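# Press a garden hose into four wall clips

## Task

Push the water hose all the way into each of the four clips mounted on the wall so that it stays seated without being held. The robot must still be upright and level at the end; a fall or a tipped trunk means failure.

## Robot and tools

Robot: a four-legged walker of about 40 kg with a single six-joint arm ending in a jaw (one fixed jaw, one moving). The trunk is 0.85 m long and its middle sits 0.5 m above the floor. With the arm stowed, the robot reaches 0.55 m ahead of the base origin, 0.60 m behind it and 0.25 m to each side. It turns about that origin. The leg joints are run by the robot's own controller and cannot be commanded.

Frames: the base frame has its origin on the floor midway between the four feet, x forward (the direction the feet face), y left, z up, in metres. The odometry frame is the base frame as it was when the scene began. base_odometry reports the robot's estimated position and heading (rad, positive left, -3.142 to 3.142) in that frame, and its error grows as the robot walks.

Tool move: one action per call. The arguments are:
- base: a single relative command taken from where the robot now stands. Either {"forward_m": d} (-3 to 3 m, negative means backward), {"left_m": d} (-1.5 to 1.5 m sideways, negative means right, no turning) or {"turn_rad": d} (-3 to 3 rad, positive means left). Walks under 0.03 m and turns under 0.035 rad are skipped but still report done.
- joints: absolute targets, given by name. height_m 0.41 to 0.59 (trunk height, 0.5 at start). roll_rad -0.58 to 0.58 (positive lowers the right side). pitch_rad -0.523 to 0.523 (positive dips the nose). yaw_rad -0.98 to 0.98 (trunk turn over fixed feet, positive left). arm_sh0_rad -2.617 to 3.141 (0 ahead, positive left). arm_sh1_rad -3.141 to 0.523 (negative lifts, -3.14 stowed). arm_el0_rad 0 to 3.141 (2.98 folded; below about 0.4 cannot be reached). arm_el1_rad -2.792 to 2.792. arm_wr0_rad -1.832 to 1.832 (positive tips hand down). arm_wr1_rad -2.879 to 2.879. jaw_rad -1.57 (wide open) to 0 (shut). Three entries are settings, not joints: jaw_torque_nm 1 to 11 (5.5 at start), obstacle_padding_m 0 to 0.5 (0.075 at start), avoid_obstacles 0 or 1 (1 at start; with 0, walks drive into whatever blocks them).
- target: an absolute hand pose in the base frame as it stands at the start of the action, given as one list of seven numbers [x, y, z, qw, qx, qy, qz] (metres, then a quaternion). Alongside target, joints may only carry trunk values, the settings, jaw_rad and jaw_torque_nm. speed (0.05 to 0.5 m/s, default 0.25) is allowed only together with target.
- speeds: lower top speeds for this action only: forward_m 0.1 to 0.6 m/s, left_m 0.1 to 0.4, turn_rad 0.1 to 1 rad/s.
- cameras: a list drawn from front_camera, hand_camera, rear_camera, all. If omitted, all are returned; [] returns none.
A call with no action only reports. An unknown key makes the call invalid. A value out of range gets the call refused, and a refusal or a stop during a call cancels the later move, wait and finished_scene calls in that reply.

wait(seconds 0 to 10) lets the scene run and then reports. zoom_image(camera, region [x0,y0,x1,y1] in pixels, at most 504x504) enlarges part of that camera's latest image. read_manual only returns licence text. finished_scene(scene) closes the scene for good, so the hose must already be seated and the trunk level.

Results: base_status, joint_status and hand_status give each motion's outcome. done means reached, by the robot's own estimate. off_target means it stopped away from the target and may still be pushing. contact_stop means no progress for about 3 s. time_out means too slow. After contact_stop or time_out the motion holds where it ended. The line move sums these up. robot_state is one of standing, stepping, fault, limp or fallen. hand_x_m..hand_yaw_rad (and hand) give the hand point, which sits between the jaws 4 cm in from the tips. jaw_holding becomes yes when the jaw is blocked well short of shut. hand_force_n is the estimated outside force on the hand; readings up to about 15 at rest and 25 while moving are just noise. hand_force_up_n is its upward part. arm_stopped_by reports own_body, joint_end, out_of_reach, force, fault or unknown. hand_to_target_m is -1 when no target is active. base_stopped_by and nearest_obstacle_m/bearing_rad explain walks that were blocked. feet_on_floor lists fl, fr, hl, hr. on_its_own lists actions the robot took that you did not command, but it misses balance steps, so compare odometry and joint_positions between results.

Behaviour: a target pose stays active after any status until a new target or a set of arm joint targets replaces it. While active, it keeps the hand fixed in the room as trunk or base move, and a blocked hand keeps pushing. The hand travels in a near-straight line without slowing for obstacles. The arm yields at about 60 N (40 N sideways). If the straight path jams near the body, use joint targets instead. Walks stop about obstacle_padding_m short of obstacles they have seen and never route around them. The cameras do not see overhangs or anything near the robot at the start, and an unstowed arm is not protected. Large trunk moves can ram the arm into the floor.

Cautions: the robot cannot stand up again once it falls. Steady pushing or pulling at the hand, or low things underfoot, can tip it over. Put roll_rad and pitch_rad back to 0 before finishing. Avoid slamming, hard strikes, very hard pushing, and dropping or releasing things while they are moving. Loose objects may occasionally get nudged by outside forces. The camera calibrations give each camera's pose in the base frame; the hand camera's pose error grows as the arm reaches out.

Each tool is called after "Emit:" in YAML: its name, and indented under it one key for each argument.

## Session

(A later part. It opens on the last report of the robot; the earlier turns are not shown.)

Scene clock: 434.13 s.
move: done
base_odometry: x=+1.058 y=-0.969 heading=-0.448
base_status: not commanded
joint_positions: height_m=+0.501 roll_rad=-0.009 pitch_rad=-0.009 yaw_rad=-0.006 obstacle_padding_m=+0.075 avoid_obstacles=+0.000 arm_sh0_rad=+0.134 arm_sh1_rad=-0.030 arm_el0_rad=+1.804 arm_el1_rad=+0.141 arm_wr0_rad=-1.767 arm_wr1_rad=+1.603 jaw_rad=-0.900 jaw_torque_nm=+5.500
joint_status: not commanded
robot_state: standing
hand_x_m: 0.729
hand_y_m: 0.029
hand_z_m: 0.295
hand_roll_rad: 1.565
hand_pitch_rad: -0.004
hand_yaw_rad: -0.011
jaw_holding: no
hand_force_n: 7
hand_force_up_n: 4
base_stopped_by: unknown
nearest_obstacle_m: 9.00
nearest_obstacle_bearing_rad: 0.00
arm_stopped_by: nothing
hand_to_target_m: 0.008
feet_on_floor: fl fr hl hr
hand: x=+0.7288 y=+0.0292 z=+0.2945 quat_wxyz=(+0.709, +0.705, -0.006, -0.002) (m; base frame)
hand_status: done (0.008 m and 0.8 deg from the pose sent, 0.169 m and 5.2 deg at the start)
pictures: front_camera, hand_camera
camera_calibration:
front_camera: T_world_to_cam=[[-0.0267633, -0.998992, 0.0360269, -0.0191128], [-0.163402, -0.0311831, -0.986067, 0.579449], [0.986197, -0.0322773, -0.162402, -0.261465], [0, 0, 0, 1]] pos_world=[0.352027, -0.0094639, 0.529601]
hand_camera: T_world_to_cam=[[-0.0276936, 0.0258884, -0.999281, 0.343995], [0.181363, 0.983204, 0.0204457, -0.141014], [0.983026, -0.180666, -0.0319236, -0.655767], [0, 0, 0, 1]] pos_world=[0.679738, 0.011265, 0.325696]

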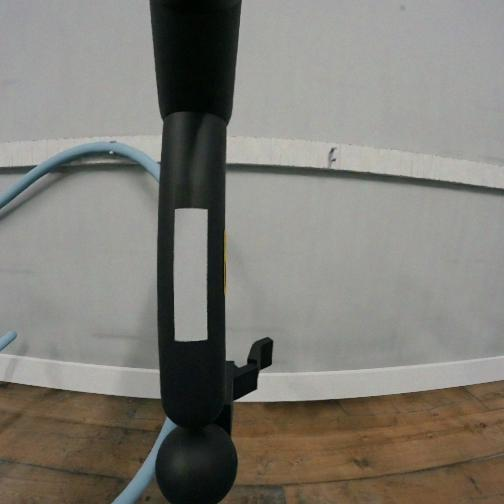

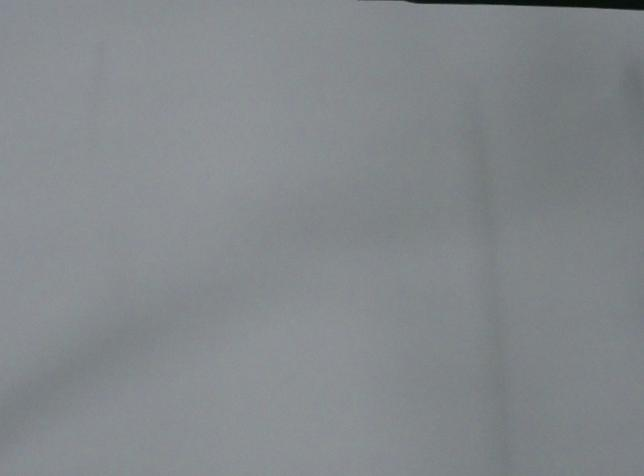

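Emit:
move:
  target: [0.68, 0.10, 0.32, 0.7071, 0.7071, 0, 0]
  speed: 0.15
  cameras: ["hand_camera", "front_camera"]

Scene clock: 443.20 s.
move: off_target
base_odometry: x=+1.058 y=-0.970 heading=-0.448
base_status: not commanded
joint_positions: height_m=+0.501 roll_rad=-0.009 pitch_rad=-0.009 yaw_rad=+0.000 obstacle_padding_m=+0.075 avoid_obstacles=+0.000 arm_sh0_rad=+0.406 arm_sh1_rad=-0.093 arm_el0_rad=+1.952 arm_el1_rad=+0.435 arm_wr0_rad=-1.805 arm_wr1_rad=+1.687 jaw_rad=-0.900 jaw_torque_nm=+5.500
joint_status: not commanded
robot_state: standing
hand_x_m: 0.676
hand_y_m: 0.093
hand_z_m: 0.312
hand_roll_rad: 1.557
hand_pitch_rad: 0.019
hand_yaw_rad: -0.017
jaw_holding: no
hand_force_n: 7
hand_force_up_n: -2
base_stopped_by: unknown
nearest_obstacle_m: 9.00
nearest_obstacle_bearing_rad: 0.00
arm_stopped_by: nothing
hand_to_target_m: 0.012
feet_on_floor: fl fr hl hr
hand: x=+0.6761 y=+0.0933 z=+0.3121 quat_wxyz=(+0.712, +0.702, +0.001, -0.013) (m; base frame)
hand_status: off_target (0.012 m and 1.6 deg from the pose sent, 0.090 m and 0.8 deg at the start)
pictures: front_camera, hand_camera
camera_calibration:
front_camera: T_world_to_cam=[[-0.0210107, -0.999135, 0.0358914, -0.0290599], [-0.163326, -0.0319869, -0.986053, 0.579769], [0.986348, -0.0265797, -0.162513, -0.266596], [0, 0, 0, 1]] pos_world=[0.357038, -0.0175758, 0.529401]
hand_camera: T_world_to_cam=[[-0.0512201, 0.0189368, -0.998508, 0.374669], [0.187316, 0.982258, 0.00901993, -0.19545], [0.980963, -0.186575, -0.0538586, -0.582912], [0, 0, 0, 1]] pos_world=[0.627617, 0.0761304, 0.344479]

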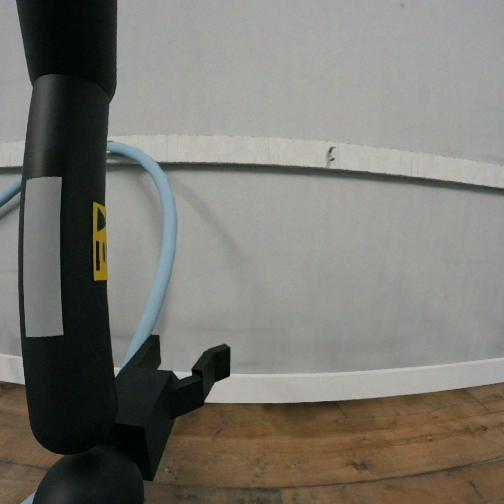

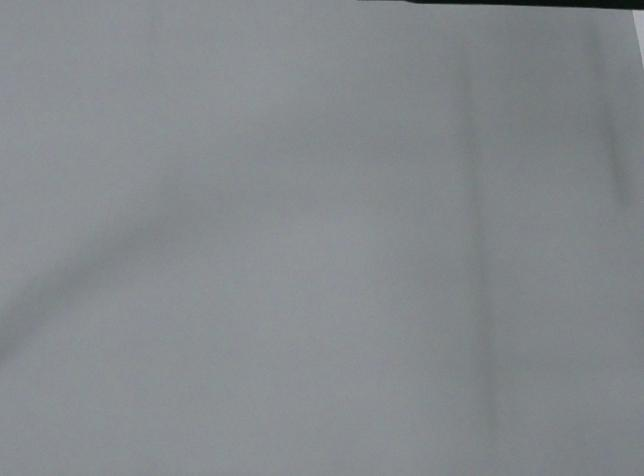

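Emit:
move:
  target: [0.62, -0.15, 0.36, 0.7071, 0.7071, 0, 0]
  speed: 0.15
  cameras: ["hand_camera", "front_camera"]

Scene clock: 459.60 s.
move: off_target
base_odometry: x=+1.060 y=-0.967 heading=-0.448
base_status: not commanded
joint_positions: height_m=+0.501 roll_rad=-0.009 pitch_rad=-0.008 yaw_rad=-0.001 obstacle_padding_m=+0.075 avoid_obstacles=+0.000 arm_sh0_rad=-0.703 arm_sh1_rad=-0.209 arm_el0_rad=+2.108 arm_el1_rad=-0.729 arm_wr0_rad=-1.817 arm_wr1_rad=+1.405 jaw_rad=-0.900 jaw_torque_nm=+5.500
joint_status: not commanded
robot_state: standing
hand_x_m: 0.622
hand_y_m: -0.154
hand_z_m: 0.360
hand_roll_rad: 1.614
hand_pitch_rad: -0.006
hand_yaw_rad: -0.001
jaw_holding: no
hand_force_n: 3
hand_force_up_n: 1
base_stopped_by: unknown
nearest_obstacle_m: 9.00
nearest_obstacle_bearing_rad: 0.00
arm_stopped_by: nothing
hand_to_target_m: 0.003
feet_on_floor: fl fr hl hr
hand: x=+0.6218 y=-0.1538 z=+0.3597 quat_wxyz=(+0.692, +0.722, -0.003, +0.002) (m; base frame)
hand_status: off_target (0.003 m and 2.5 deg from the pose sent, 0.254 m and 1.6 deg at the start)
pictures: front_camera, hand_camera
camera_calibration:
front_camera: T_world_to_cam=[[-0.0212924, -0.99913, 0.0358613, 0.01202], [-0.164128, -0.0318895, -0.985923, 0.582439], [0.986209, -0.0268785, -0.163306, -0.273759], [0, 0, 0, 1]] pos_world=[0.365834, 0.0232251, 0.529103]
hand_camera: T_world_to_cam=[[-0.0270644, 0.0723661, -0.997011, 0.41666], [0.171004, 0.983009, 0.0667078, 0.047351], [0.984898, -0.168688, -0.0389795, -0.578165], [0, 0, 0, 1]] pos_world=[0.572613, -0.174228, 0.389719]

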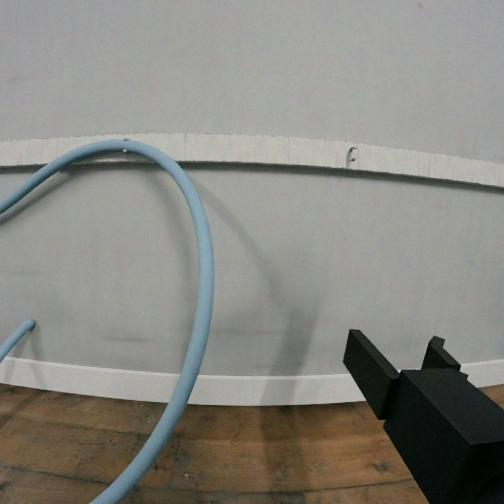

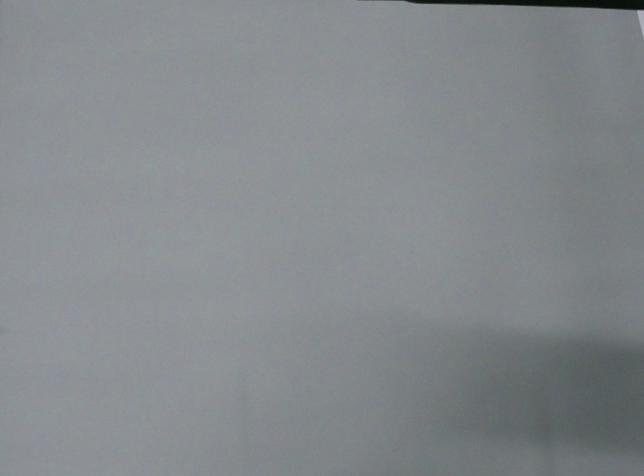

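Emit:
move:
  joints: {"arm_sh0_rad": -0.3, "arm_sh1_rad": -1.6, "arm_el0_rad": 2.3, "arm_el1_rad": 0, "arm_wr0_rad": 0.0, "arm_wr1_rad": 1.5}
  cameras: []

Emit:
move:
  base: {"forward_m": -0.2}
  cameras: ["front_camera", "hand_camera"]

Scene clock: 484.03 s.
move: done
base_odometry: x=+1.059 y=-0.968 heading=-0.448
base_status: not commanded
joint_positions: height_m=+0.501 roll_rad=-0.009 pitch_rad=-0.008 yaw_rad=-0.002 obstacle_padding_m=+0.075 avoid_obstacles=+0.000 arm_sh0_rad=-0.305 arm_sh1_rad=-1.593 arm_el0_rad=+2.293 arm_el1_rad=-0.004 arm_wr0_rad=-0.005 arm_wr1_rad=+1.494 jaw_rad=-0.900 jaw_torque_nm=+5.500
joint_status: all done
robot_state: standing
hand_x_m: 0.697
hand_y_m: -0.142
hand_z_m: 0.706
hand_roll_rad: 1.483
hand_pitch_rad: 0.684
hand_yaw_rad: -0.312
jaw_holding: no
hand_force_n: 4
hand_force_up_n: -1
base_stopped_by: unknown
nearest_obstacle_m: 9.00
nearest_obstacle_bearing_rad: 0.00
arm_stopped_by: nothing
hand_to_target_m: -1.000
feet_on_floor: fl fr hl hr
hand: x=+0.6968 y=-0.1422 z=+0.7063 quat_wxyz=(+0.651, +0.667, +0.146, -0.332) (m; base frame)
hand_status: not commanded
pictures: none
No camera images: "cameras" was empty.

Scene clock: 486.37 s.
move: done
base_odometry: x=+0.882 y=-0.885 heading=-0.446
base_status: done
joint_positions: height_m=+0.501 roll_rad=-0.011 pitch_rad=+0.000 yaw_rad=+0.006 obstacle_padding_m=+0.075 avoid_obstacles=+0.000 arm_sh0_rad=-0.304 arm_sh1_rad=-1.604 arm_el0_rad=+2.304 arm_el1_rad=-0.003 arm_wr0_rad=+0.000 arm_wr1_rad=+1.495 jaw_rad=-0.900 jaw_torque_nm=+5.500
joint_status: not commanded
robot_state: standing
hand_x_m: 0.694
hand_y_m: -0.136
hand_z_m: 0.700
hand_roll_rad: 1.479
hand_pitch_rad: 0.696
hand_yaw_rad: -0.307
jaw_holding: no
hand_force_n: 4
hand_force_up_n: 0
base_stopped_by: nothing
nearest_obstacle_m: 9.00
nearest_obstacle_bearing_rad: 0.00
arm_stopped_by: nothing
hand_to_target_m: -1.000
feet_on_floor: fl fr hl hr
hand: x=+0.6936 y=-0.1357 z=+0.6996 quat_wxyz=(+0.651, +0.665, +0.152, -0.333) (m; base frame)
hand_status: not commanded
pictures: front_camera, hand_camera
camera_calibration:
front_camera: T_world_to_cam=[[-0.0145433, -0.999162, 0.0382493, -0.00655498], [-0.171563, -0.0351925, -0.984544, 0.580961], [0.985066, -0.0208807, -0.170908, -0.272711], [0, 0, 0, 1]] pos_world=[0.368214, 0.00820158, 0.525624]
hand_camera: T_world_to_cam=[[-0.652099, 0.142375, -0.744645, 1.02315], [0.381463, 0.910435, -0.15998, -0.00279946], [0.655174, -0.388377, -0.648005, -0.00661254], [0, 0, 0, 1]] pos_world=[0.672594, -0.14569, 0.757149]

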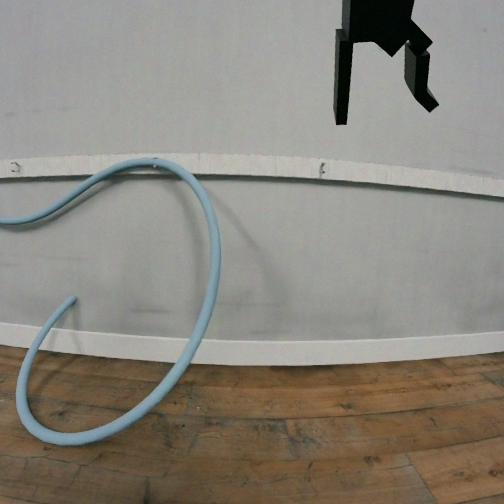

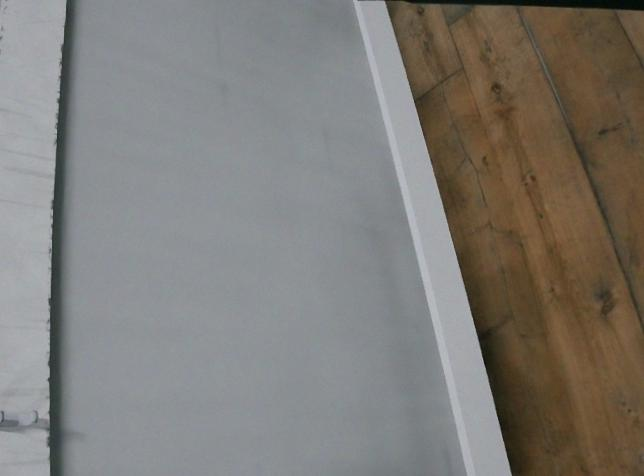

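Emit:
move:
  target: [0.68, 0.06, 0.44, 0.6708, 0.6708, 0.2236, -0.2236]
  speed: 0.2
  cameras: ["front_camera", "hand_camera"]

Scene clock: 502.37 s.
move: done
base_odometry: x=+0.882 y=-0.886 heading=-0.446
base_status: not commanded
joint_positions: height_m=+0.501 roll_rad=-0.011 pitch_rad=-0.008 yaw_rad=+0.004 obstacle_padding_m=+0.075 avoid_obstacles=+0.000 arm_sh0_rad=+0.200 arm_sh1_rad=-0.903 arm_el0_rad=+2.398 arm_el1_rad=+0.206 arm_wr0_rad=-0.844 arm_wr1_rad=+1.573 jaw_rad=-0.900 jaw_torque_nm=+5.500
joint_status: not commanded
robot_state: standing
hand_x_m: 0.676
hand_y_m: 0.057
hand_z_m: 0.444
hand_roll_rad: 1.578
hand_pitch_rad: 0.645
hand_yaw_rad: 0.001
jaw_holding: no
hand_force_n: 4
hand_force_up_n: 2
base_stopped_by: nothing
nearest_obstacle_m: 9.00
nearest_obstacle_bearing_rad: 0.00
arm_stopped_by: nothing
hand_to_target_m: 0.007
feet_on_floor: fl fr hl hr
hand: x=+0.6762 y=+0.0575 z=+0.4445 quat_wxyz=(+0.668, +0.673, +0.223, -0.225) (m; base frame)
hand_status: done (0.007 m and 0.4 deg from the pose sent, 0.325 m and 15.2 deg at the start)
pictures: front_camera, hand_camera
camera_calibration:
front_camera: T_world_to_cam=[[-0.0164094, -0.999147, 0.0378837, -0.0203223], [-0.163716, -0.0346925, -0.985897, 0.580539], [0.986371, -0.0223802, -0.163007, -0.269406], [0, 0, 0, 1]] pos_world=[0.360445, -0.00619401, 0.529206]
hand_camera: T_world_to_cam=[[-0.626269, 0.037904, -0.778685, 0.798025], [0.154708, 0.984996, -0.0764799, -0.101331], [0.764102, -0.168366, -0.622736, -0.183701], [0, 0, 0, 1]] pos_world=[0.655821, 0.0386332, 0.499263]

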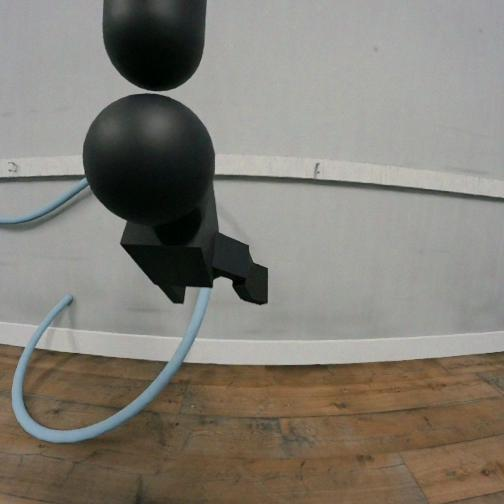

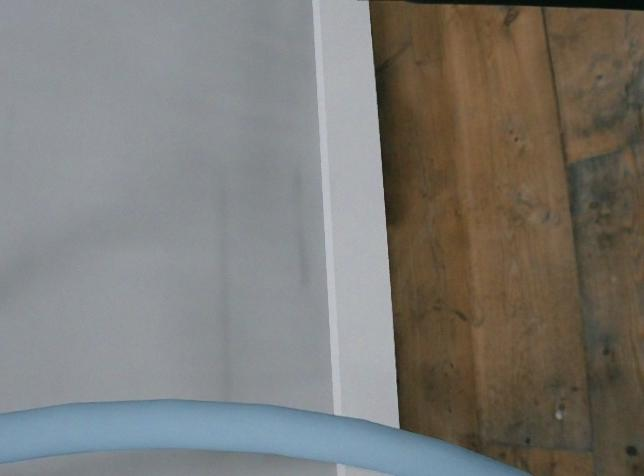

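Emit:
zoom_image:
  camera: "hand_camera"
  region: [100, 376, 500, 476]

Scaled by 1.260 from the camera's 644x476 image, which has a finer 1840x1360 frame.

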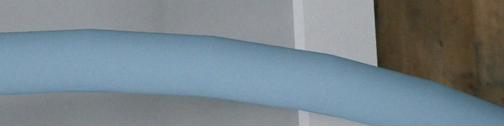

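Emit:
move:
  target: [0.757, 0.095, 0.365, 0.5893, 0.7201, 0.232, -0.2835]
  speed: 0.15
  cameras: ["front_camera", "hand_camera"]

Scene clock: 526.20 s.
move: done
base_odometry: x=+0.882 y=-0.886 heading=-0.446
base_status: not commanded
joint_positions: height_m=+0.501 roll_rad=-0.011 pitch_rad=-0.009 yaw_rad=+0.004 obstacle_padding_m=+0.075 avoid_obstacles=+0.000 arm_sh0_rad=+0.247 arm_sh1_rad=-0.610 arm_el0_rad=+2.012 arm_el1_rad=+0.286 arm_wr0_rad=-0.653 arm_wr1_rad=+1.726 jaw_rad=-0.900 jaw_torque_nm=+5.500
joint_status: not commanded
robot_state: standing
hand_x_m: 0.752
hand_y_m: 0.092
hand_z_m: 0.369
hand_roll_rad: 1.775
hand_pitch_rad: 0.746
hand_yaw_rad: 0.002
jaw_holding: no
hand_force_n: 4
hand_force_up_n: 1
base_stopped_by: nothing
nearest_obstacle_m: 9.00
nearest_obstacle_bearing_rad: 0.00
arm_stopped_by: nothing
hand_to_target_m: 0.007
feet_on_floor: fl fr hl hr
hand: x=+0.7520 y=+0.0925 z=+0.3694 quat_wxyz=(+0.588, +0.722, +0.231, -0.282) (m; base frame)
hand_status: done (0.007 m and 0.3 deg from the pose sent, 0.119 m and 12.5 deg at the start)
pictures: front_camera, hand_camera
camera_calibration:
front_camera: T_world_to_cam=[[-0.0166214, -0.999139, 0.0380025, -0.0252811], [-0.16293, -0.0347932, -0.986024, 0.578968], [0.986498, -0.0225809, -0.162212, -0.260352], [0, 0, 0, 1]] pos_world=[0.350748, -0.0109942, 0.529605]
hand_camera: T_world_to_cam=[[-0.684453, 0.231761, -0.691239, 0.779304], [0.275323, 0.960088, 0.0492819, -0.288289], [0.675072, -0.156583, -0.720944, -0.180158], [0, 0, 0, 1]] pos_world=[0.734389, 0.0679603, 0.423009]

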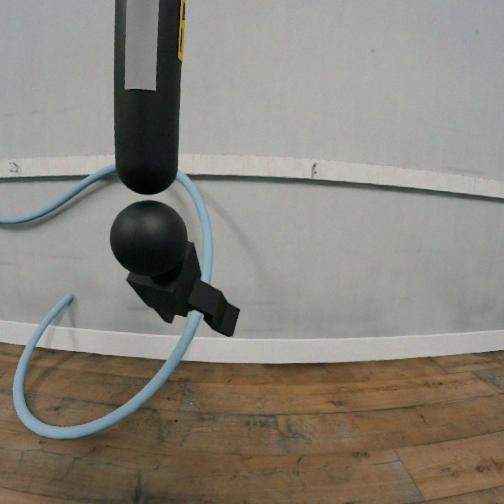

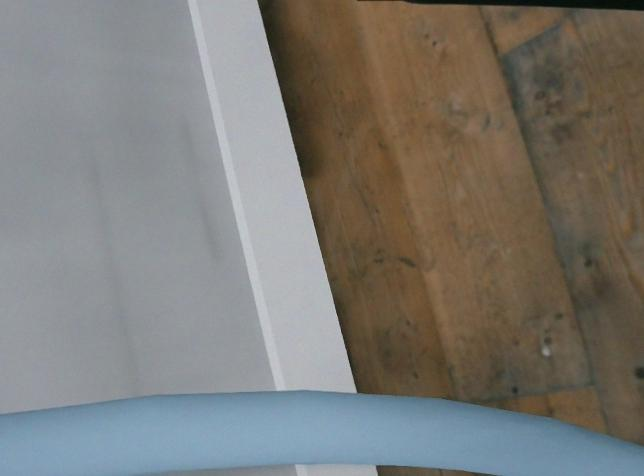

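Emit:
move:
  target: [0.81, 0.111, 0.32, 0.5893, 0.7201, 0.232, -0.2835]
  speed: 0.1
  cameras: ["hand_camera"]

Scene clock: 535.47 s.
move: done
base_odometry: x=+0.881 y=-0.886 heading=-0.446
base_status: not commanded
joint_positions: height_m=+0.501 roll_rad=-0.011 pitch_rad=-0.009 yaw_rad=+0.005 obstacle_padding_m=+0.075 avoid_obstacles=+0.000 arm_sh0_rad=+0.254 arm_sh1_rad=-0.413 arm_el0_rad=+1.734 arm_el1_rad=+0.333 arm_wr0_rad=-0.572 arm_wr1_rad=+1.677 jaw_rad=-0.900 jaw_torque_nm=+5.500
joint_status: not commanded
robot_state: standing
hand_x_m: 0.805
hand_y_m: 0.109
hand_z_m: 0.324
hand_roll_rad: 1.773
hand_pitch_rad: 0.749
hand_yaw_rad: 0.002
jaw_holding: no
hand_force_n: 3
hand_force_up_n: 2
base_stopped_by: nothing
nearest_obstacle_m: 9.00
nearest_obstacle_bearing_rad: 0.00
arm_stopped_by: nothing
hand_to_target_m: 0.007
feet_on_floor: fl fr hl hr
hand: x=+0.8054 y=+0.1092 z=+0.3241 quat_wxyz=(+0.588, +0.721, +0.232, -0.283) (m; base frame)
hand_status: done (0.007 m and 0.2 deg from the pose sent, 0.078 m and 0.3 deg at the start)
pictures: hand_camera
camera_calibration:
hand_camera: T_world_to_cam=[[-0.686791, 0.230009, -0.689503, 0.782218], [0.274347, 0.960475, 0.0471334, -0.315472], [0.673091, -0.156792, -0.722748, -0.24381], [0, 0, 0, 1]] pos_world=[0.787876, 0.0848584, 0.377998]

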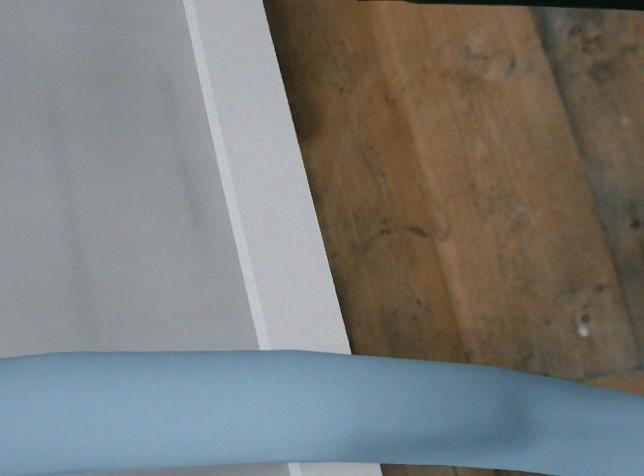

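Emit:
move:
  target: [0.853, 0.111, 0.28, 0.5893, 0.7201, 0.232, -0.2835]
  speed: 0.1
  cameras: ["hand_camera"]

Emit:
move:
  joints: {"jaw_rad": 0}
  cameras: ["front_camera", "hand_camera"]

Scene clock: 543.03 s.
move: done
base_odometry: x=+0.881 y=-0.886 heading=-0.446
base_status: not commanded
joint_positions: height_m=+0.501 roll_rad=-0.012 pitch_rad=-0.009 yaw_rad=+0.005 obstacle_padding_m=+0.075 avoid_obstacles=+0.000 arm_sh0_rad=+0.235 arm_sh1_rad=-0.244 arm_el0_rad=+1.490 arm_el1_rad=+0.347 arm_wr0_rad=-0.496 arm_wr1_rad=+1.638 jaw_rad=-0.900 jaw_torque_nm=+5.500
joint_status: not commanded
robot_state: standing
hand_x_m: 0.848
hand_y_m: 0.111
hand_z_m: 0.284
hand_roll_rad: 1.772
hand_pitch_rad: 0.753
hand_yaw_rad: 0.002
jaw_holding: no
hand_force_n: 4
hand_force_up_n: 2
base_stopped_by: nothing
nearest_obstacle_m: 9.00
nearest_obstacle_bearing_rad: 0.00
arm_stopped_by: nothing
hand_to_target_m: 0.007
feet_on_floor: fl fr hl hr
hand: x=+0.8478 y=+0.1106 z=+0.2837 quat_wxyz=(+0.588, +0.720, +0.233, -0.284) (m; base frame)
hand_status: done (0.007 m and 0.2 deg from the pose sent, 0.065 m and 0.2 deg at the start)
pictures: hand_camera
camera_calibration:
hand_camera: T_world_to_cam=[[-0.689472, 0.228477, -0.687333, 0.785249], [0.273263, 0.960873, 0.045291, -0.325175], [0.670788, -0.156596, -0.724929, -0.298745], [0, 0, 0, 1]] pos_world=[0.83066, 0.0862583, 0.337886]

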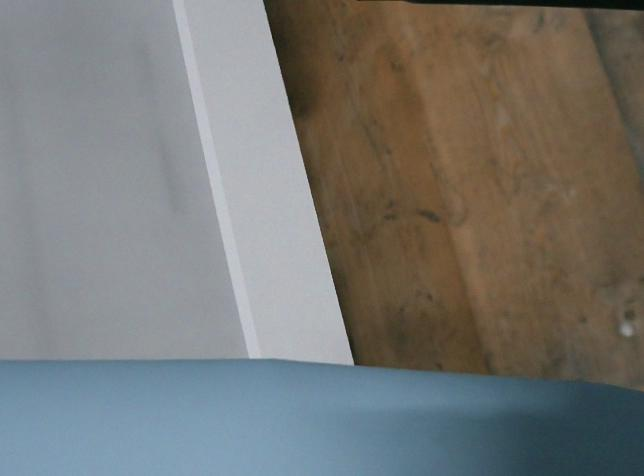

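Scene clock: 547.13 s.
move: contact_stop
base_odometry: x=+0.881 y=-0.886 heading=-0.446
base_status: not commanded
joint_positions: height_m=+0.500 roll_rad=-0.011 pitch_rad=-0.008 yaw_rad=+0.001 obstacle_padding_m=+0.075 avoid_obstacles=+0.000 arm_sh0_rad=+0.237 arm_sh1_rad=-0.233 arm_el0_rad=+1.472 arm_el1_rad=+0.366 arm_wr0_rad=-0.486 arm_wr1_rad=+1.637 jaw_rad=-0.255 jaw_torque_nm=+5.500
joint_status: jaw_rad contact_stop (moved +0.645 of +0.900)
robot_state: standing
hand_x_m: 0.849
hand_y_m: 0.107
hand_z_m: 0.280
hand_roll_rad: 1.785
hand_pitch_rad: 0.758
hand_yaw_rad: -0.008
jaw_holding: yes
hand_force_n: 5
hand_force_up_n: -1
base_stopped_by: nothing
nearest_obstacle_m: 9.00
nearest_obstacle_bearing_rad: 0.00
arm_stopped_by: nothing
hand_to_target_m: 0.006
feet_on_floor: fl fr hl hr
hand: x=+0.8493 y=+0.1068 z=+0.2801 quat_wxyz=(+0.582, +0.724, +0.229, -0.291) (m; base frame)
hand_status: not commanded
pictures: front_camera, hand_camera
camera_calibration:
front_camera: T_world_to_cam=[[-0.0197154, -0.999102, 0.0375164, -0.029049], [-0.163724, -0.0337909, -0.985927, 0.576402], [0.986309, -0.0255803, -0.162911, -0.247833], [0, 0, 0, 1]] pos_world=[0.338239, -0.0158853, 0.529005]
hand_camera: T_world_to_cam=[[-0.688577, 0.247743, -0.681531, 0.780121], [0.291462, 0.955128, 0.0527232, -0.33873], [0.664012, -0.162336, -0.729887, -0.295165], [0, 0, 0, 1]] pos_world=[0.831893, 0.0823445, 0.334099]

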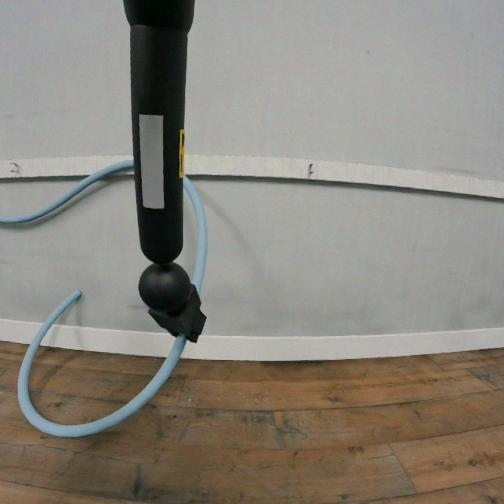

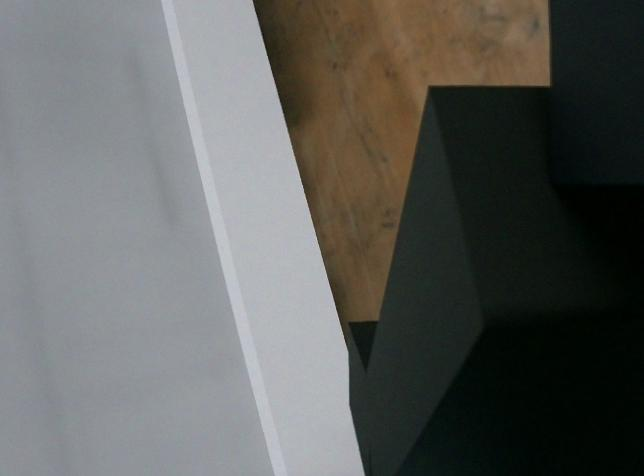

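Emit:
move:
  target: [0.85, 0.01, 0.41, 0.7997, 0.5471, 0.2042, -0.1397]
  speed: 0.15
  cameras: ["front_camera"]

Emit:
move:
  target: [0.85, -0.12, 0.56, 0.9479, 0.2932, 0.1191, -0.0368]
  speed: 0.15
  cameras: ["front_camera"]

Emit:
move:
  target: [0.85, -0.2, 0.68, 0.9988, 0.05, 0.0, 0.0]
  speed: 0.15
  cameras: ["front_camera", "hand_camera"]

Scene clock: 559.77 s.
move: contact_stop
base_odometry: x=+0.882 y=-0.884 heading=-0.446
base_status: not commanded
joint_positions: height_m=+0.501 roll_rad=-0.008 pitch_rad=-0.009 yaw_rad=+0.007 obstacle_padding_m=+0.075 avoid_obstacles=+0.000 arm_sh0_rad=+0.003 arm_sh1_rad=-0.536 arm_el0_rad=+1.806 arm_el1_rad=+0.050 arm_wr0_rad=-0.760 arm_wr1_rad=+1.228 jaw_rad=-0.254 jaw_torque_nm=+5.500
joint_status: not commanded
robot_state: standing
hand_x_m: 0.847
hand_y_m: -0.002
hand_z_m: 0.411
hand_roll_rad: 1.237
hand_pitch_rad: 0.501
hand_yaw_rad: -0.035
jaw_holding: yes
hand_force_n: 11
hand_force_up_n: -6
base_stopped_by: nothing
nearest_obstacle_m: 9.00
nearest_obstacle_bearing_rad: 0.00
arm_stopped_by: unknown
hand_to_target_m: 0.012
feet_on_floor: fl fr hl hr
hand: x=+0.8467 y=-0.0022 z=+0.4108 quat_wxyz=(+0.787, +0.565, +0.192, -0.158) (m; base frame)
hand_status: contact_stop (0.012 m and 3.5 deg from the pose sent, 0.162 m and 36.8 deg at the start)
pictures: front_camera
camera_calibration:
front_camera: T_world_to_cam=[[-0.0136943, -0.999298, 0.0348805, -0.0136842], [-0.162658, -0.0321928, -0.986157, 0.577811], [0.986587, -0.0191783, -0.162103, -0.251023], [0, 0, 0, 1]] pos_world=[0.341454, 0.000112621, 0.529598]

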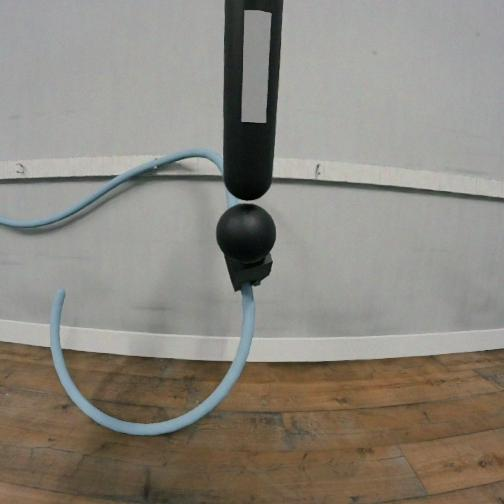

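not run: a stop came earlier in this reply.

not run: a stop came earlier in this reply.

Emit:
move:
  target: [0.84, -0.13, 0.56, 0.9479, 0.2932, 0.1191, -0.0368]
  speed: 0.2
  cameras: ["front_camera"]

Scene clock: 565.83 s.
move: off_target
base_odometry: x=+0.883 y=-0.884 heading=-0.446
base_status: not commanded
joint_positions: height_m=+0.501 roll_rad=-0.009 pitch_rad=-0.009 yaw_rad=+0.008 obstacle_padding_m=+0.075 avoid_obstacles=+0.000 arm_sh0_rad=-0.331 arm_sh1_rad=-0.806 arm_el0_rad=+1.933 arm_el1_rad=-0.368 arm_wr0_rad=-0.900 arm_wr1_rad=+0.800 jaw_rad=-0.253 jaw_torque_nm=+5.500
joint_status: not commanded
robot_state: standing
hand_x_m: 0.839
hand_y_m: -0.140
hand_z_m: 0.562
hand_roll_rad: 0.633
hand_pitch_rad: 0.241
hand_yaw_rad: -0.030
jaw_holding: yes
hand_force_n: 9
hand_force_up_n: -4
base_stopped_by: nothing
nearest_obstacle_m: 9.00
nearest_obstacle_bearing_rad: 0.00
arm_stopped_by: nothing
hand_to_target_m: 0.009
feet_on_floor: fl fr hl hr
hand: x=+0.8388 y=-0.1403 z=+0.5617 quat_wxyz=(+0.943, +0.311, +0.110, -0.052) (m; base frame)
hand_status: off_target (0.009 m and 2.9 deg from the pose sent, 0.197 m and 39.9 deg at the start)
pictures: front_camera
camera_calibration:
front_camera: T_world_to_cam=[[-0.012927, -0.999295, 0.0352598, 0.00251204], [-0.162547, -0.0326936, -0.986159, 0.579391], [0.986616, -0.0184794, -0.162009, -0.256681], [0, 0, 0, 1]] pos_world=[0.347456, 0.0167094, 0.529699]

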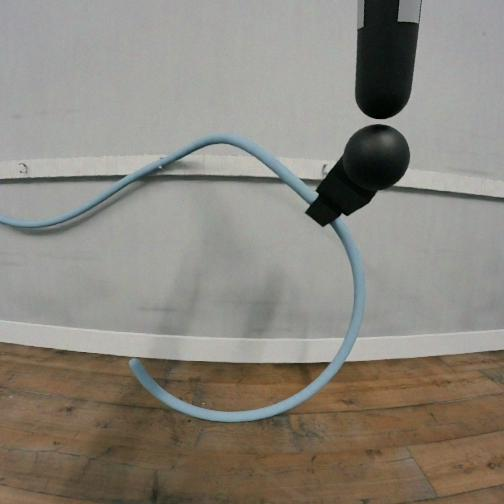

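Emit:
move:
  target: [0.82, -0.22, 0.70, 1, 0.0, 0.0, 0.0]
  speed: 0.15
  cameras: ["front_camera"]

Scene clock: 572.03 s.
move: done
base_odometry: x=+0.884 y=-0.883 heading=-0.446
base_status: not commanded
joint_positions: height_m=+0.501 roll_rad=-0.008 pitch_rad=-0.009 yaw_rad=+0.010 obstacle_padding_m=+0.075 avoid_obstacles=+0.000 arm_sh0_rad=-0.525 arm_sh1_rad=-0.982 arm_el0_rad=+1.917 arm_el1_rad=-0.632 arm_wr0_rad=-1.033 arm_wr1_rad=+0.388 jaw_rad=-0.242 jaw_torque_nm=+5.500
joint_status: not commanded
robot_state: standing
hand_x_m: 0.824
hand_y_m: -0.211
hand_z_m: 0.700
hand_roll_rad: 0.023
hand_pitch_rad: -0.008
hand_yaw_rad: 0.017
jaw_holding: yes
hand_force_n: 6
hand_force_up_n: -4
base_stopped_by: nothing
nearest_obstacle_m: 9.00
nearest_obstacle_bearing_rad: 0.00
arm_stopped_by: nothing
hand_to_target_m: 0.010
feet_on_floor: fl fr hl hr
hand: x=+0.8236 y=-0.2114 z=+0.6999 quat_wxyz=(+1.000, +0.012, -0.004, +0.009) (m; base frame)
hand_status: done (0.010 m and 1.7 deg from the pose sent, 0.161 m and 39.0 deg at the start)
pictures: front_camera
camera_calibration:
front_camera: T_world_to_cam=[[-0.0105613, -0.999339, 0.0347804, 0.0105894], [-0.162857, -0.0325989, -0.986111, 0.580878], [0.986593, -0.0160788, -0.162405, -0.261959], [0, 0, 0, 1]] pos_world=[0.353159, 0.0253064, 0.529899]

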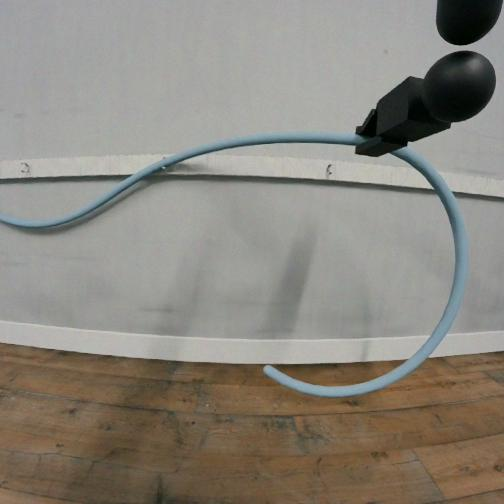

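Emit:
move:
  base: {"left_m": -0.17}
  speeds: {"left_m": 0.15}
  cameras: ["front_camera"]

Emit:
move:
  base: {"forward_m": 0.16}
  speeds: {"forward_m": 0.15}
  cameras: ["front_camera", "hand_camera"]

Emit:
zoom_image:
  camera: "front_camera"
  region: [160, 60, 360, 200]

Scene clock: 584.67 s.
move: done
base_odometry: x=+0.813 y=-1.039 heading=-0.450
base_status: done
joint_positions: height_m=+0.501 roll_rad=-0.011 pitch_rad=-0.013 yaw_rad=-0.005 obstacle_padding_m=+0.075 avoid_obstacles=+0.000 arm_sh0_rad=-0.103 arm_sh1_rad=-1.108 arm_el0_rad=+2.120 arm_el1_rad=-0.151 arm_wr0_rad=-1.013 arm_wr1_rad=+0.116 jaw_rad=-0.236 jaw_torque_nm=+5.500
joint_status: not commanded
robot_state: standing
hand_x_m: 0.825
hand_y_m: -0.040
hand_z_m: 0.701
hand_roll_rad: 0.026
hand_pitch_rad: -0.009
hand_yaw_rad: 0.019
jaw_holding: yes
hand_force_n: 4
hand_force_up_n: -3
base_stopped_by: nothing
nearest_obstacle_m: 9.00
nearest_obstacle_bearing_rad: 0.00
arm_stopped_by: nothing
hand_to_target_m: 0.010
feet_on_floor: fl fr hl hr
hand: x=+0.8250 y=-0.0401 z=+0.7006 quat_wxyz=(+1.000, +0.013, -0.005, +0.010) (m; base frame)
hand_status: not commanded
pictures: front_camera
camera_calibration:
front_camera: T_world_to_cam=[[-0.025826, -0.998957, 0.0376629, -0.0112475], [-0.159229, -0.0330838, -0.986687, 0.580537], [0.986904, -0.0314792, -0.158208, -0.265071], [0, 0, 0, 1]] pos_world=[0.353747, -0.000373609, 0.531296]

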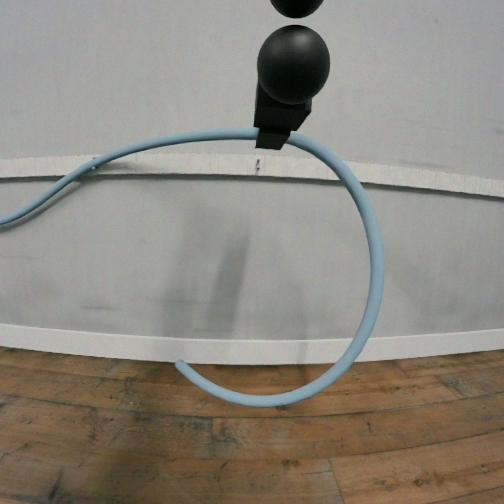

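Scene clock: 586.80 s.
move: done
base_odometry: x=+0.961 y=-1.110 heading=-0.456
base_status: done
joint_positions: height_m=+0.501 roll_rad=-0.009 pitch_rad=-0.005 yaw_rad=+0.010 obstacle_padding_m=+0.075 avoid_obstacles=+0.000 arm_sh0_rad=-0.185 arm_sh1_rad=-1.541 arm_el0_rad=+2.660 arm_el1_rad=-0.230 arm_wr0_rad=-1.142 arm_wr1_rad=+0.127 jaw_rad=-0.235 jaw_torque_nm=+5.500
joint_status: not commanded
robot_state: standing
hand_x_m: 0.667
hand_y_m: -0.034
hand_z_m: 0.704
hand_roll_rad: 0.019
hand_pitch_rad: -0.018
hand_yaw_rad: 0.035
jaw_holding: yes
hand_force_n: 4
hand_force_up_n: -3
base_stopped_by: nothing
nearest_obstacle_m: 9.00
nearest_obstacle_bearing_rad: 0.00
arm_stopped_by: nothing
hand_to_target_m: 0.016
feet_on_floor: fl fr hl hr
hand: x=+0.6666 y=-0.0342 z=+0.7037 quat_wxyz=(+1.000, +0.010, -0.009, +0.018) (m; base frame)
hand_status: not commanded
pictures: front_camera, hand_camera
camera_calibration:
front_camera: T_world_to_cam=[[-0.0103307, -0.999298, 0.0360161, -0.0124978], [-0.166572, -0.033795, -0.98545, 0.58232], [0.985975, -0.0161797, -0.166106, -0.277466], [0, 0, 0, 1]] pos_world=[0.370444, 0.00270113, 0.528209]
hand_camera: T_world_to_cam=[[0.00307606, -0.99875, -0.0498919, 0.0287511], [0.186495, 0.0495898, -0.981204, 0.594437], [0.982451, -0.00628634, 0.186414, -0.739926], [0, 0, 0, 1]] pos_world=[0.615993, -0.00541432, 0.722631]

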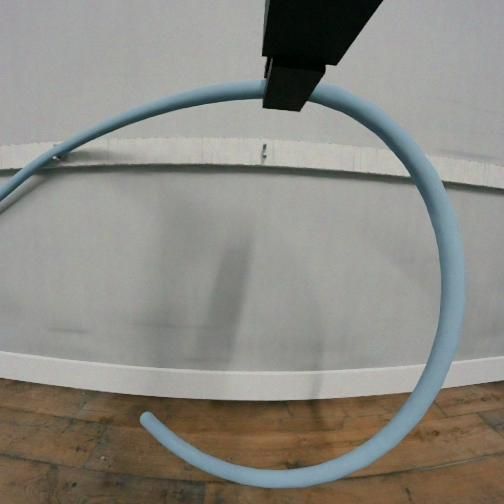

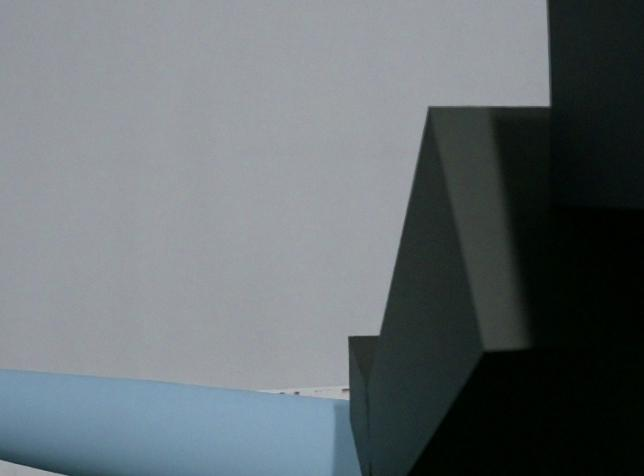

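Scaled by 2.520.

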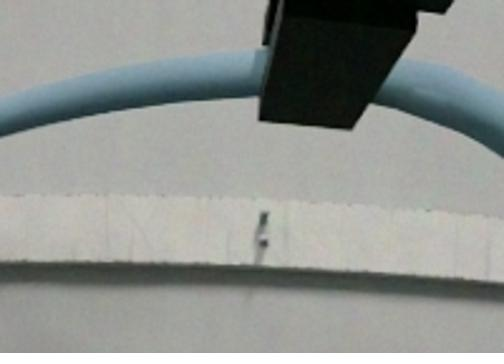

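Emit:
move:
  target: [0.84, -0.068, 0.685, 1, 0.0, 0.0, 0.0]
  speed: 0.15
  cameras: ["front_camera", "hand_camera"]

Emit:
zoom_image:
  camera: "front_camera"
  region: [200, 80, 360, 200]

Scene clock: 602.47 s.
move: off_target
base_odometry: x=+0.960 y=-1.109 heading=-0.456
base_status: not commanded
joint_positions: height_m=+0.501 roll_rad=-0.008 pitch_rad=-0.007 yaw_rad=+0.008 obstacle_padding_m=+0.075 avoid_obstacles=+0.000 arm_sh0_rad=-0.182 arm_sh1_rad=-1.058 arm_el0_rad=+2.074 arm_el1_rad=-0.181 arm_wr0_rad=-1.013 arm_wr1_rad=+0.131 jaw_rad=-0.231 jaw_torque_nm=+5.500
joint_status: not commanded
robot_state: standing
hand_x_m: 0.835
hand_y_m: -0.073
hand_z_m: 0.686
hand_roll_rad: 0.029
hand_pitch_rad: 0.002
hand_yaw_rad: -0.021
jaw_holding: yes
hand_force_n: 8
hand_force_up_n: -2
base_stopped_by: nothing
nearest_obstacle_m: 9.00
nearest_obstacle_bearing_rad: 0.00
arm_stopped_by: nothing
hand_to_target_m: 0.008
feet_on_floor: fl fr hl hr
hand: x=+0.8346 y=-0.0726 z=+0.6858 quat_wxyz=(+1.000, +0.014, +0.001, -0.011) (m; base frame)
hand_status: off_target (0.008 m and 2.1 deg from the pose sent, 0.178 m and 2.5 deg at the start)
pictures: front_camera, hand_camera
camera_calibration:
front_camera: T_world_to_cam=[[-0.0130275, -0.999309, 0.0348138, -0.00592531], [-0.164731, -0.0321961, -0.985813, 0.580156], [0.986253, -0.0185776, -0.164198, -0.26084], [0, 0, 0, 1]] pos_world=[0.352747, 0.00791175, 0.529303]
hand_camera: T_world_to_cam=[[-0.0538371, -0.996808, -0.0589605, 0.0428701], [0.169403, 0.0490728, -0.984324, 0.564121], [0.984075, -0.0629812, 0.16622, -0.893554], [0, 0, 0, 1]] pos_world=[0.786068, -0.0412268, 0.706332]

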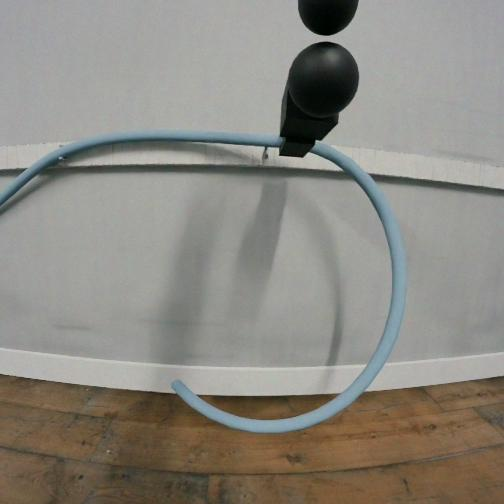

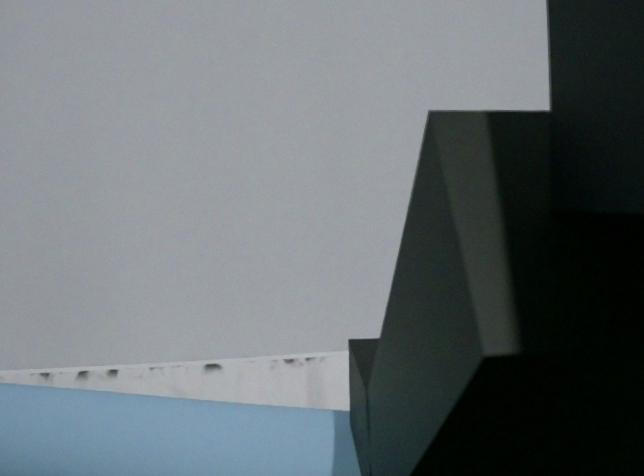

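Scaled by 3.150.

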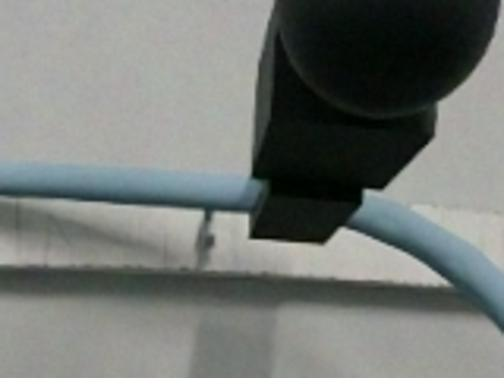

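Emit:
move:
  target: [0.86, -0.068, 0.669, 0.9996, -0.025, 0.0, 0.0]
  speed: 0.1
  cameras: ["front_camera", "hand_camera"]

Emit:
zoom_image:
  camera: "front_camera"
  region: [200, 80, 360, 200]

Scene clock: 611.90 s.
move: off_target
base_odometry: x=+0.961 y=-1.109 heading=-0.456
base_status: not commanded
joint_positions: height_m=+0.501 roll_rad=-0.008 pitch_rad=-0.008 yaw_rad=+0.009 obstacle_padding_m=+0.075 avoid_obstacles=+0.000 arm_sh0_rad=-0.181 arm_sh1_rad=-0.983 arm_el0_rad=+2.005 arm_el1_rad=-0.176 arm_wr0_rad=-1.014 arm_wr1_rad=+0.090 jaw_rad=-0.230 jaw_torque_nm=+5.500
joint_status: not commanded
robot_state: standing
hand_x_m: 0.852
hand_y_m: -0.074
hand_z_m: 0.670
hand_roll_rad: -0.008
hand_pitch_rad: 0.007
hand_yaw_rad: -0.023
jaw_holding: yes
hand_force_n: 9
hand_force_up_n: -2
base_stopped_by: nothing
nearest_obstacle_m: 9.00
nearest_obstacle_bearing_rad: 0.00
arm_stopped_by: nothing
hand_to_target_m: 0.011
feet_on_floor: fl fr hl hr
hand: x=+0.8516 y=-0.0742 z=+0.6703 quat_wxyz=(+1.000, -0.004, +0.004, -0.011) (m; base frame)
hand_status: off_target (0.011 m and 2.8 deg from the pose sent, 0.031 m and 4.7 deg at the start)
pictures: front_camera, hand_camera
camera_calibration:
front_camera: T_world_to_cam=[[-0.0111361, -0.999336, 0.0346935, -0.00516662], [-0.164268, -0.0323959, -0.985884, 0.579732], [0.986353, -0.0166779, -0.163798, -0.258405], [0, 0, 0, 1]] pos_world=[0.350052, 0.00930813, 0.529402]
hand_camera: T_world_to_cam=[[-0.0557051, -0.998216, -0.0215082, 0.0176293], [0.164058, 0.0120979, -0.986376, 0.549194], [0.984877, -0.0584748, 0.163092, -0.906073], [0, 0, 0, 1]] pos_world=[0.803252, -0.0420287, 0.689865]

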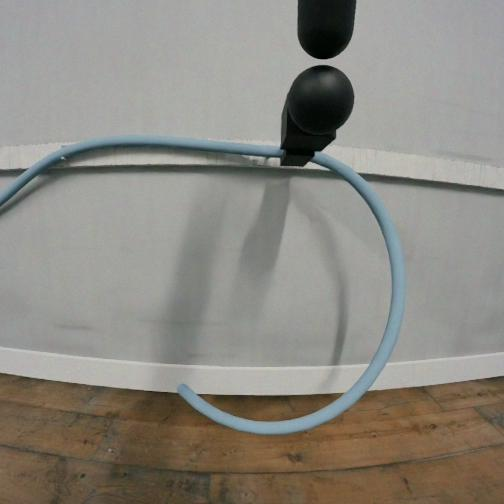

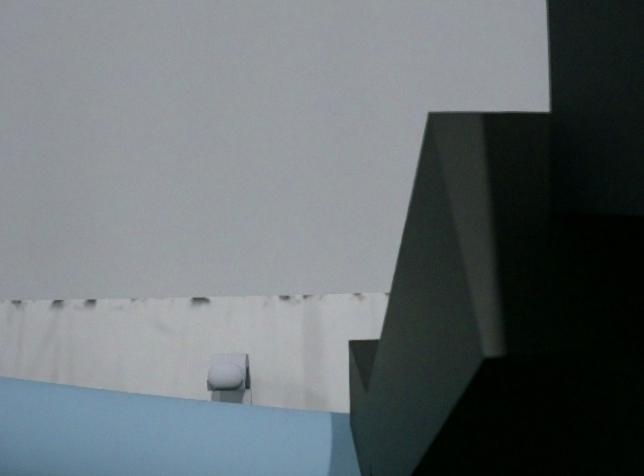

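Scaled by 3.150.

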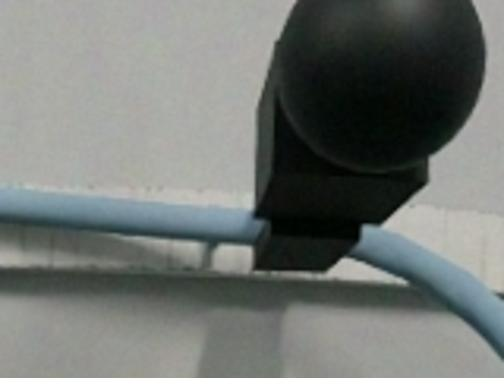

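Emit:
move:
  target: [0.98, -0.066, 0.67, 0.9996, -0.025, 0.0, 0.0]
  speed: 0.06
  cameras: ["front_camera", "hand_camera"]

Emit:
zoom_image:
  camera: "front_camera"
  region: [220, 100, 340, 180]

Scene clock: 624.80 s.
move: contact_stop
base_odometry: x=+0.960 y=-1.109 heading=-0.456
base_status: not commanded
joint_positions: height_m=+0.500 roll_rad=-0.006 pitch_rad=-0.009 yaw_rad=+0.014 obstacle_padding_m=+0.075 avoid_obstacles=+0.000 arm_sh0_rad=-0.176 arm_sh1_rad=-0.876 arm_el0_rad=+1.805 arm_el1_rad=-0.174 arm_wr0_rad=-0.932 arm_wr1_rad=+0.109 jaw_rad=-0.223 jaw_torque_nm=+5.500
joint_status: not commanded
robot_state: standing
hand_x_m: 0.900
hand_y_m: -0.078
hand_z_m: 0.678
hand_roll_rad: 0.002
hand_pitch_rad: -0.005
hand_yaw_rad: -0.023
jaw_holding: yes
hand_force_n: 51
hand_force_up_n: 4
base_stopped_by: nothing
nearest_obstacle_m: 9.00
nearest_obstacle_bearing_rad: 0.00
arm_stopped_by: unknown
hand_to_target_m: 0.082
feet_on_floor: fl fr hl hr
hand: x=+0.8999 y=-0.0782 z=+0.6782 quat_wxyz=(+1.000, +0.001, -0.002, -0.011) (m; base frame)
hand_status: contact_stop (0.082 m and 3.2 deg from the pose sent, 0.129 m and 2.8 deg at the start)
pictures: front_camera, hand_camera
camera_calibration:
front_camera: T_world_to_cam=[[-0.00672377, -0.999458, 0.0322229, -0.00394573], [-0.162786, -0.0306998, -0.986184, 0.577979], [0.986638, -0.0118763, -0.162492, -0.251872], [0, 0, 0, 1]] pos_world=[0.342567, 0.0108089, 0.529194]
hand_camera: T_world_to_cam=[[-0.0553795, -0.997953, -0.0319904, 0.023251], [0.175933, 0.0217852, -0.984161, 0.53779], [0.982843, -0.0601306, 0.174367, -0.9611], [0, 0, 0, 1]] pos_world=[0.851282, -0.0463039, 0.6976]

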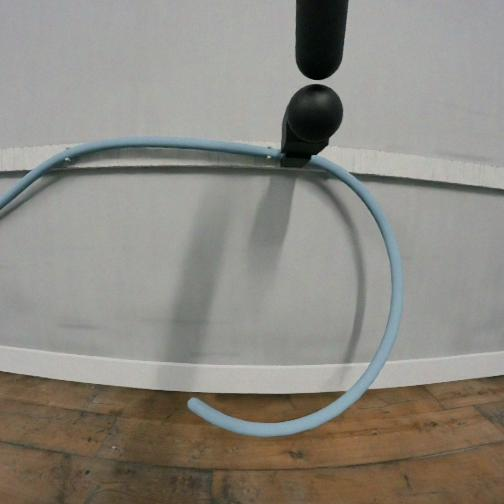

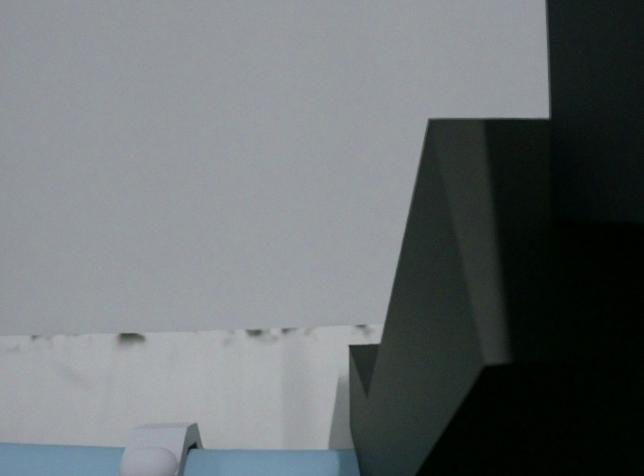

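Scaled by 4.200.

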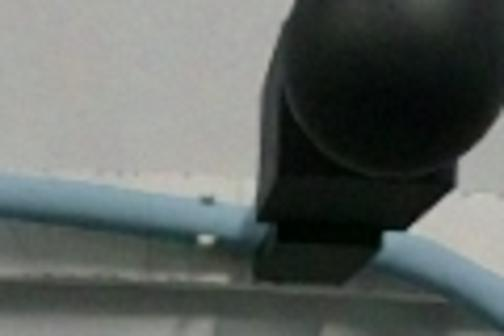

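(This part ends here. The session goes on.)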